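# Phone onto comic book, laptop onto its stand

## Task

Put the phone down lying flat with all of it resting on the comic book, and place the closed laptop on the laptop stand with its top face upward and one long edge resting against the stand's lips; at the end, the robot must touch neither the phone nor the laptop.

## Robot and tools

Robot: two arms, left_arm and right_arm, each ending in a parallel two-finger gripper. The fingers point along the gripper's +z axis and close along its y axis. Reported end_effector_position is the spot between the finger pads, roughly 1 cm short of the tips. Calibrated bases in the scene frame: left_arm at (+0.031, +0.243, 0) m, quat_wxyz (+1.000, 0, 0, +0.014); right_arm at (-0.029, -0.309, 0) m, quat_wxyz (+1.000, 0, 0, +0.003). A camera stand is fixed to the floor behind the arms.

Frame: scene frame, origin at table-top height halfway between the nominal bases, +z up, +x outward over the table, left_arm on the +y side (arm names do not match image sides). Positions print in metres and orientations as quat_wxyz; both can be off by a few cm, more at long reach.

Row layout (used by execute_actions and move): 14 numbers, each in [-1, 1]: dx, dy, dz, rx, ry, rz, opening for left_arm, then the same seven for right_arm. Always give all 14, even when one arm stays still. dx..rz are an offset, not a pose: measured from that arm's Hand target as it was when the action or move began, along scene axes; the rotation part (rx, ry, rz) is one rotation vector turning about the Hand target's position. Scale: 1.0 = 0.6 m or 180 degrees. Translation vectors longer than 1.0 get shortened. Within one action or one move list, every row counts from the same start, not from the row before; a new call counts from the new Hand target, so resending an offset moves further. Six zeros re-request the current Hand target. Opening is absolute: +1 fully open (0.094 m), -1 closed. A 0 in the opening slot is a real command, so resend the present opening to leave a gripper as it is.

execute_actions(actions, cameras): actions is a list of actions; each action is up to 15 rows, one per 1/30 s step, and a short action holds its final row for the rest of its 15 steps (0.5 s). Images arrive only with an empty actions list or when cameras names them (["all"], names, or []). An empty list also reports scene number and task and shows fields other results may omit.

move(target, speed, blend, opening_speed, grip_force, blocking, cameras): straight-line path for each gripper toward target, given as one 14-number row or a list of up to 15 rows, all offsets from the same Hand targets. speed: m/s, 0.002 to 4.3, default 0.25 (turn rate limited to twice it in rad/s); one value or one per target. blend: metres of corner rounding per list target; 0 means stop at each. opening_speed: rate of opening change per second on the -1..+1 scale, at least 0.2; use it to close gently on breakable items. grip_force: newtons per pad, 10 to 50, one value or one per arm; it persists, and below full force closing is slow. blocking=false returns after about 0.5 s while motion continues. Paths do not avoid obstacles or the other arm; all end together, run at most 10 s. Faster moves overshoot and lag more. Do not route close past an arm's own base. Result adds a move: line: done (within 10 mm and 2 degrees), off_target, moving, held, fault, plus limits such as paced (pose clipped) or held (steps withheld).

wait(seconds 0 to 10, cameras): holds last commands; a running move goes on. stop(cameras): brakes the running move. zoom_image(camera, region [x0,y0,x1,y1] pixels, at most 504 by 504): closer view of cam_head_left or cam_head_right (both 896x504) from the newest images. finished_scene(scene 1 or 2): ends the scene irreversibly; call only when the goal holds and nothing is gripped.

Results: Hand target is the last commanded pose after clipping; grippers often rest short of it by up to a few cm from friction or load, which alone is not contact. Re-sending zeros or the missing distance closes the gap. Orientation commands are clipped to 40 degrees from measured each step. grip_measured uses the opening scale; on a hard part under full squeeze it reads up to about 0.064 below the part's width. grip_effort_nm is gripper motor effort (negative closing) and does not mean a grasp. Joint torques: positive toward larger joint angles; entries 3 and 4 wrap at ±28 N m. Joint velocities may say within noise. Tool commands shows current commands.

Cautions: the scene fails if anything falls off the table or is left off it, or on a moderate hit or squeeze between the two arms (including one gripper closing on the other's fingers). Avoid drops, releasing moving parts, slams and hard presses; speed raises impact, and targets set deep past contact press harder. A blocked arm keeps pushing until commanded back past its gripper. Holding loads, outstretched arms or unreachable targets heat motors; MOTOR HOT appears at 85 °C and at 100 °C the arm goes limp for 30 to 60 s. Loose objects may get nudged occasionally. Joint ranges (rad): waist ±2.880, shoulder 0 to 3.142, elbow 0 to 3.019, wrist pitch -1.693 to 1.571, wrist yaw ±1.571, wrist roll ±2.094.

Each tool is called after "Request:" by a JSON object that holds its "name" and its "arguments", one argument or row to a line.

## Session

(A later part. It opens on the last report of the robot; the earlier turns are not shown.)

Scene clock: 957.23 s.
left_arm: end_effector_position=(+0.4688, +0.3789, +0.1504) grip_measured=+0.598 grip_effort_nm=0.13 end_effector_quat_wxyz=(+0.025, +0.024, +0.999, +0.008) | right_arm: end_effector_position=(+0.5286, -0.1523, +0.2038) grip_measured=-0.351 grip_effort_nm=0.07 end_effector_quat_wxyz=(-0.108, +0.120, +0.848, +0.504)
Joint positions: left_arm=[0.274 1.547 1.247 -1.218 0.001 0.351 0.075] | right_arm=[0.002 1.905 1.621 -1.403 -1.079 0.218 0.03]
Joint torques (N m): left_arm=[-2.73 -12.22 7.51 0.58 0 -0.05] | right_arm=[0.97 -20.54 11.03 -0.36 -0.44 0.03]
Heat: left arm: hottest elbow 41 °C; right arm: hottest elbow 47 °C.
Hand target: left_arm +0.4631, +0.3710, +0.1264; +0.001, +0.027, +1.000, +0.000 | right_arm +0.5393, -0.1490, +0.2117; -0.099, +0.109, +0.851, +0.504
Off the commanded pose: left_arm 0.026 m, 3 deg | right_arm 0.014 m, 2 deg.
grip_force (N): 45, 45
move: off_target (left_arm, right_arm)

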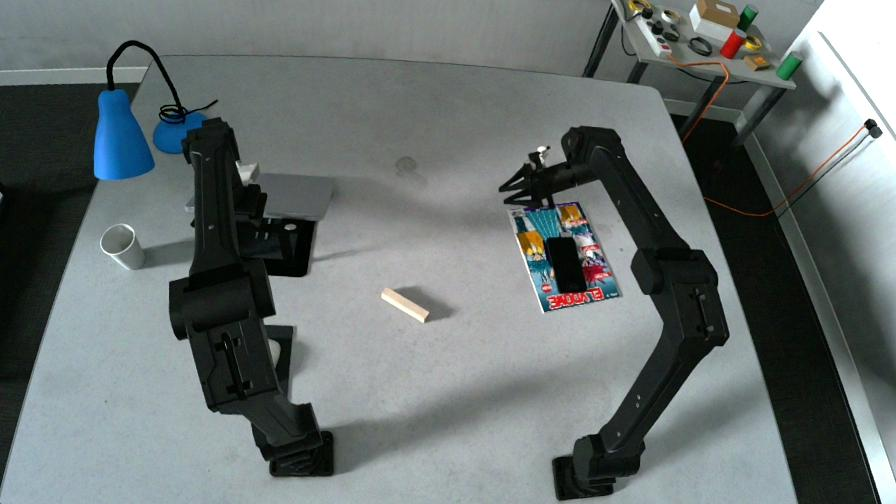

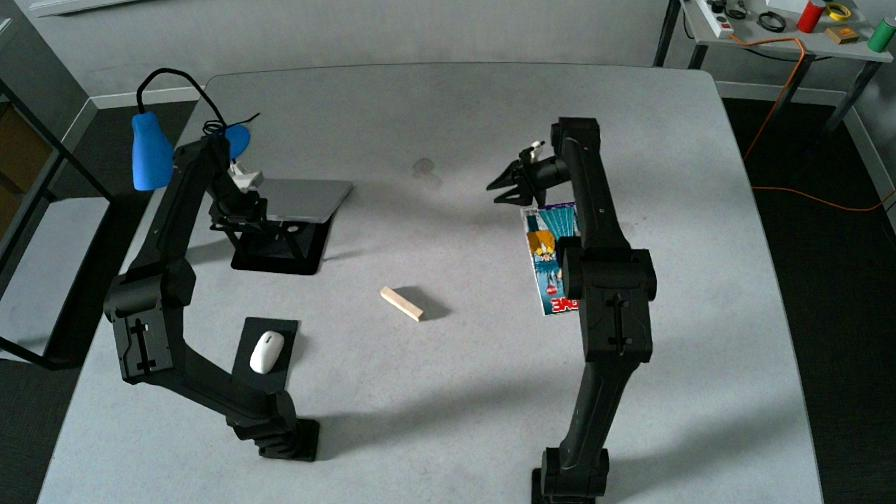

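Request:
{"name": "move", "arguments": {
  "target": [
    [0.0,0.0,0.025,0,0,0,0.6,0,0,0,0,0,0,-0.35],
    [0.06,0.0,0.03,0,0,0,0.6,0,0,0,0,0,0,-0.35]
  ],
  "speed": [0.1,0.04],
  "cameras": ["cam_head_right","cam_head_left"]
}}

Request:
{"name": "zoom_image", "arguments": {
  "camera": "cam_head_right",
  "region": [200, 160, 360, 300]
}}

Request:
{"name": "zoom_image", "arguments": {
  "camera": "cam_head_left",
  "region": [180, 160, 340, 300]
}}

Scene clock: 962.17 s.
left_arm: end_effector_position=(+0.4851, +0.3734, +0.1415) grip_measured=+0.598 grip_effort_nm=0.13 end_effector_quat_wxyz=(+0.002, +0.026, +1.000, +0.000) | right_arm: end_effector_position=(+0.5286, -0.1523, +0.2038) grip_measured=-0.351 grip_effort_nm=0.07 end_effector_quat_wxyz=(-0.108, +0.120, +0.848, +0.504)
Joint positions: left_arm=[0.253 1.619 1.31 -1.258 0.001 0.334 0.075] | right_arm=[0.002 1.905 1.621 -1.403 -1.079 0.218 0.03]
Joint torques (N m): left_arm=[-2.96 -13.51 14.15 -0.28 0.04 -0.13] | right_arm=[0.97 -20.48 11.06 -0.38 -0.44 0.03]
Heat: left arm: hottest elbow 41 °C; right arm: hottest elbow 47 °C.
Hand target: left_arm +0.4991, +0.3710, +0.1444; +0.001, +0.027, +1.000, +0.000 | right_arm +0.5393, -0.1490, +0.2117; -0.099, +0.109, +0.851, +0.504
Off the commanded pose: left_arm 0.014 m, 0 deg | right_arm 0.014 m, 2 deg.
grip_force (N): 45, 45
move: off_target (left_arm, right_arm)

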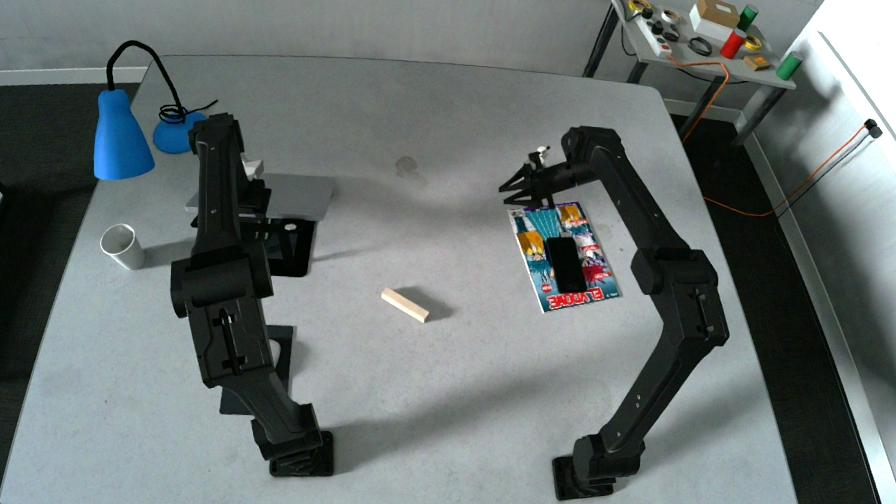

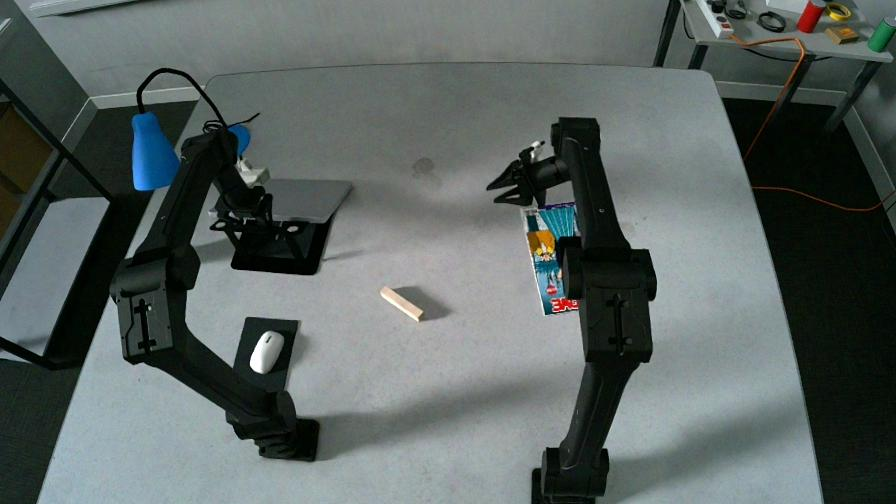

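Scaled by 3.150.

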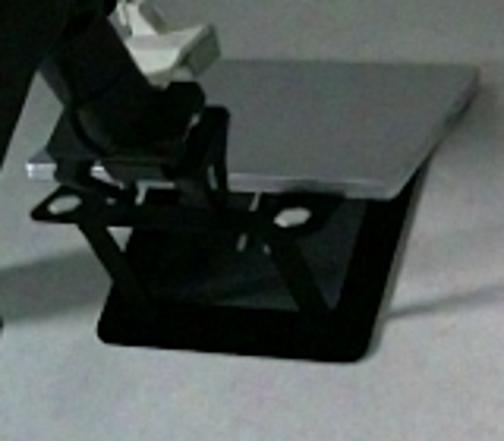

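Scaled by 3.150.

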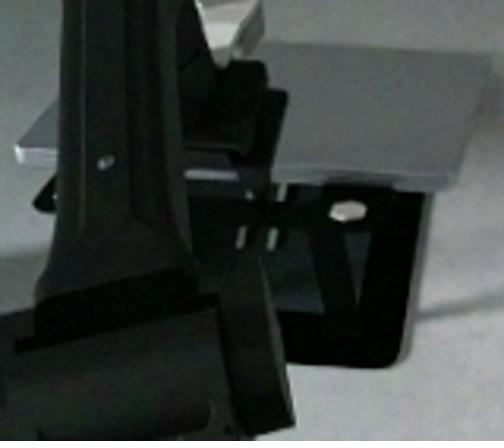

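Request:
{"name": "move", "arguments": {
  "target": [0.055,0.0,0.005,0,0,0,0.6,0,0,0,0,0,0,-0.35],
  "speed": 0.04,
  "cameras": ["cam_head_right","cam_head_left"]
}}

Request:
{"name": "zoom_image", "arguments": {
  "camera": "cam_head_right",
  "region": [200, 160, 360, 300]
}}

Request:
{"name": "zoom_image", "arguments": {
  "camera": "cam_head_left",
  "region": [180, 160, 340, 300]
}}

Scene clock: 966.43 s.
left_arm: end_effector_position=(+0.4980, +0.3727, +0.1294) grip_measured=+0.598 grip_effort_nm=0.13 end_effector_quat_wxyz=(-0.031, +0.017, +0.999, -0.008) | right_arm: end_effector_position=(+0.5286, -0.1523, +0.2038) grip_measured=-0.351 grip_effort_nm=0.07 end_effector_quat_wxyz=(-0.108, +0.120, +0.848, +0.504)
Joint positions: left_arm=[0.243 1.701 1.38 -1.313 -0.003 0.306 0.075] | right_arm=[0.002 1.905 1.621 -1.403 -1.079 0.218 0.03]
Joint torques (N m): left_arm=[-2.78 -15.91 17.05 0.53 0.2 -0.02] | right_arm=[0.91 -20.54 11.04 -0.38 -0.44 0.04]
Heat: left arm: hottest elbow 41 °C; right arm: hottest elbow 47 °C.
Hand target: left_arm +0.5320, +0.3710, +0.1474; +0.001, +0.027, +1.000, +0.000 | right_arm +0.5393, -0.1490, +0.2117; -0.099, +0.109, +0.851, +0.504
Off the commanded pose: left_arm 0.039 m, 4 deg | right_arm 0.014 m, 2 deg.
grip_force (N): 45, 45
move: off_target (left_arm, right_arm)

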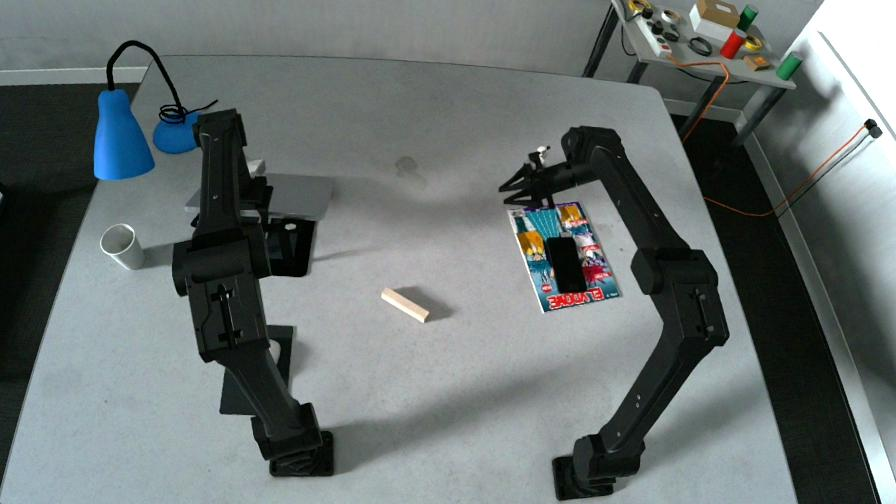

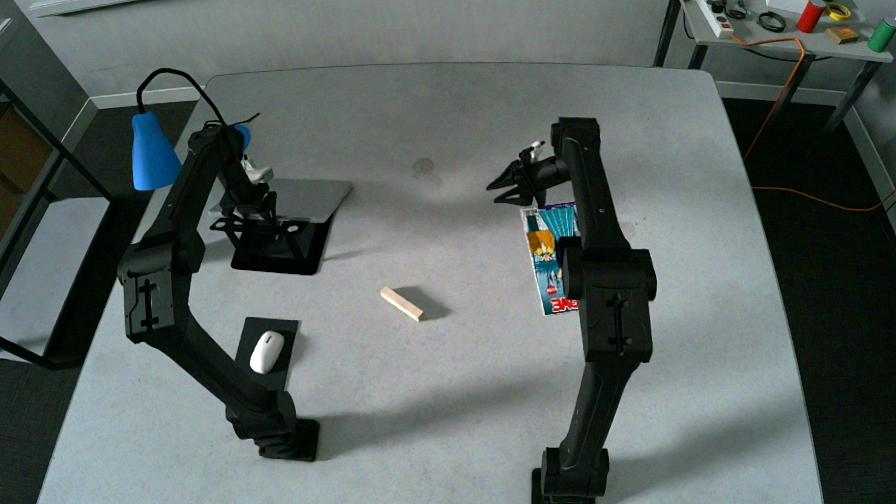

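Scaled by 3.150.

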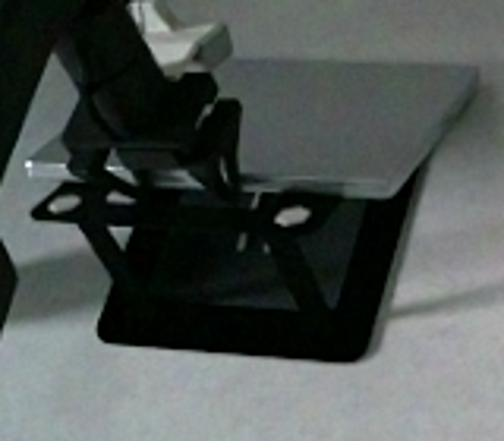

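Scaled by 3.150.

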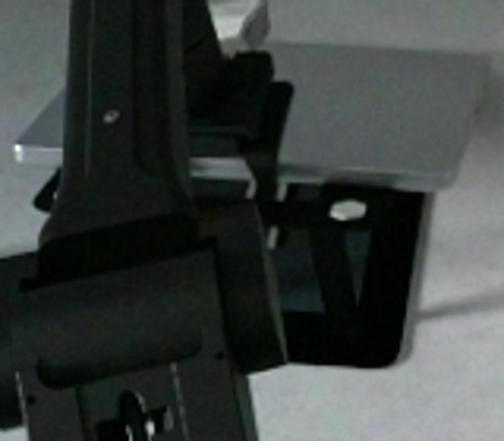

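Request:
{"name": "move", "arguments": {
  "target": [
    [-0.1,0.0,0.0,0,0,0,0.6,0,0,0,0,0,0,-0.35],
    [-0.12,0.0,0.12,0,0,0,0.6,0,0,0.05,0,0,0,-0.35],
    [-0.5,-0.15,0.2,0,0,0,0.6,-0.2,0.1,0.1,0,0,0,-0.35]
  ],
  "speed": [0.08,0.15,0.3],
  "blend": [0.01,0.03,0],
  "cameras": ["cam_head_right","cam_head_left"]
}}

Request:
{"name": "zoom_image", "arguments": {
  "camera": "cam_head_right",
  "region": [200, 150, 360, 290]
}}

Request:
{"name": "zoom_image", "arguments": {
  "camera": "cam_head_left",
  "region": [180, 150, 340, 290]
}}

Request:
{"name": "zoom_image", "arguments": {
  "camera": "cam_head_left",
  "region": [200, 155, 280, 205]
}}

Request:
{"name": "zoom_image", "arguments": {
  "camera": "cam_head_left",
  "region": [480, 180, 660, 330]
}}

Scene clock: 974.30 s.
left_arm: end_effector_position=(+0.2367, +0.2857, +0.2693) grip_measured=+0.598 grip_effort_nm=0.13 end_effector_quat_wxyz=(+0.027, +0.023, +0.999, +0.007) | right_arm: end_effector_position=(+0.4246, -0.0924, +0.2703) grip_measured=-0.351 grip_effort_nm=0.07 end_effector_quat_wxyz=(-0.100, +0.112, +0.850, +0.505)
Joint positions: left_arm=[0.178 0.839 0.995 -1.671 -0.001 0.254 0.075] | right_arm=[0.132 1.559 1.336 -1.212 -1.076 0.481 0.03]
Joint torques (N m): left_arm=[-2.49 -4.31 9.58 0.01 0.09 -0.07] | right_arm=[1.14 -17.44 7.31 0.7 -0.44 0.15]
Heat: left arm: hottest elbow 42 °C; right arm: hottest elbow 47 °C.
Hand target: left_arm +0.2321, +0.2810, +0.2673; +0.001, +0.027, +1.000, +0.000 | right_arm +0.4193, -0.0889, +0.2716; -0.099, +0.109, +0.851, +0.504
Off the commanded pose: left_arm 0.007 m, 3 deg | right_arm 0.006 m, 0 deg.
joint sent to its limit (left arm) — joint 4 (wrist pitch), lower limit. The joint targets still meet the commanded pose.
grip_force (N): 45, 45
move: off_target (left_arm)

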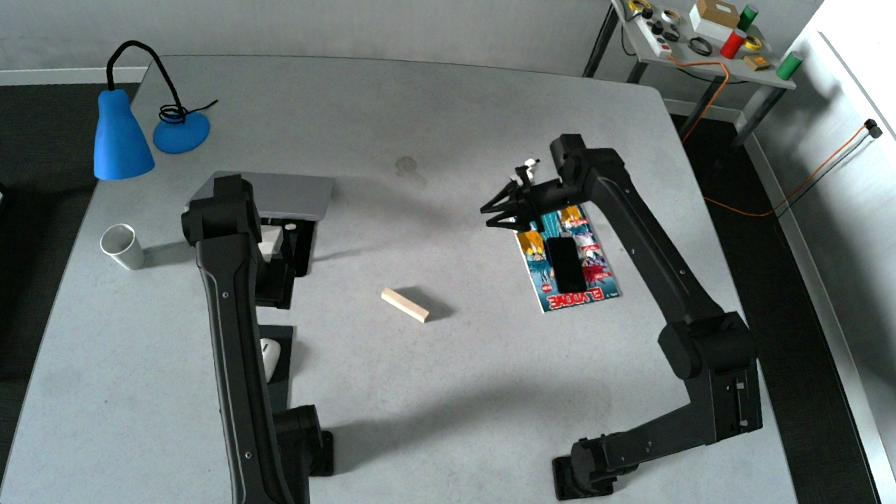

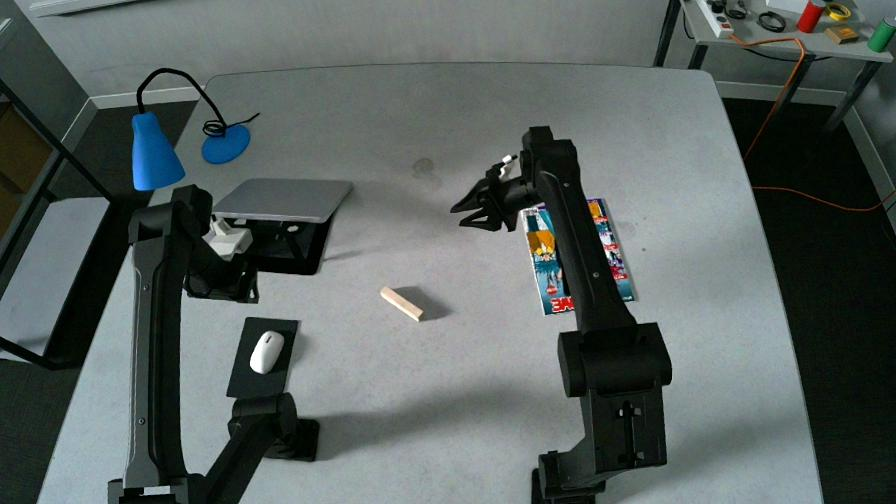

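Scaled by 3.150.

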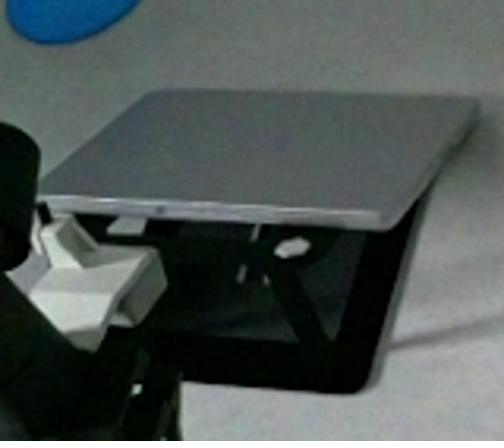

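Scaled by 3.150.

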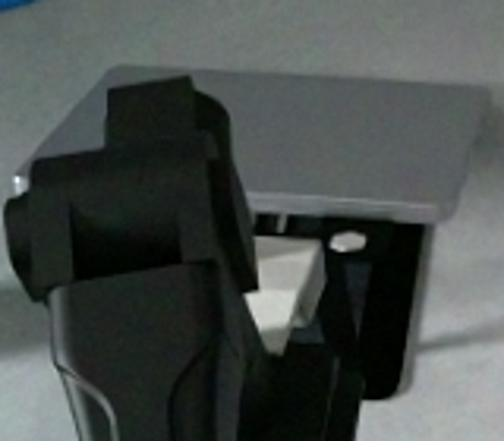

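Scaled by 6.300.

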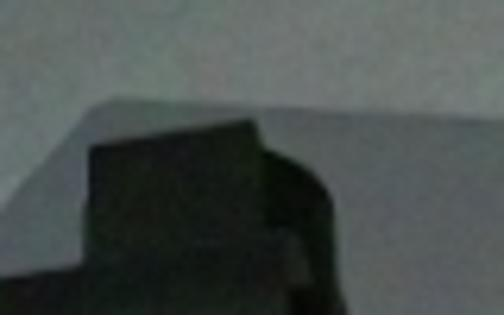

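Scaled by 2.800.

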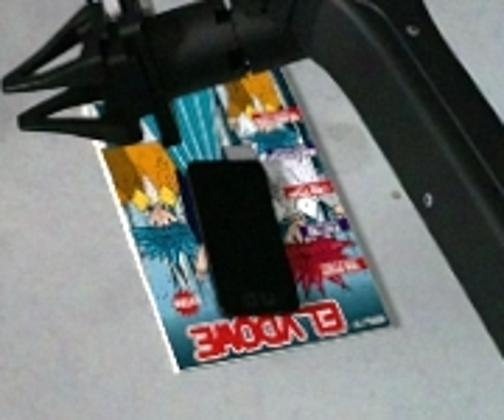

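Request:
{"name": "finished_scene", "arguments": {
  "scene": 1
}}

The scene is finished: the task was done.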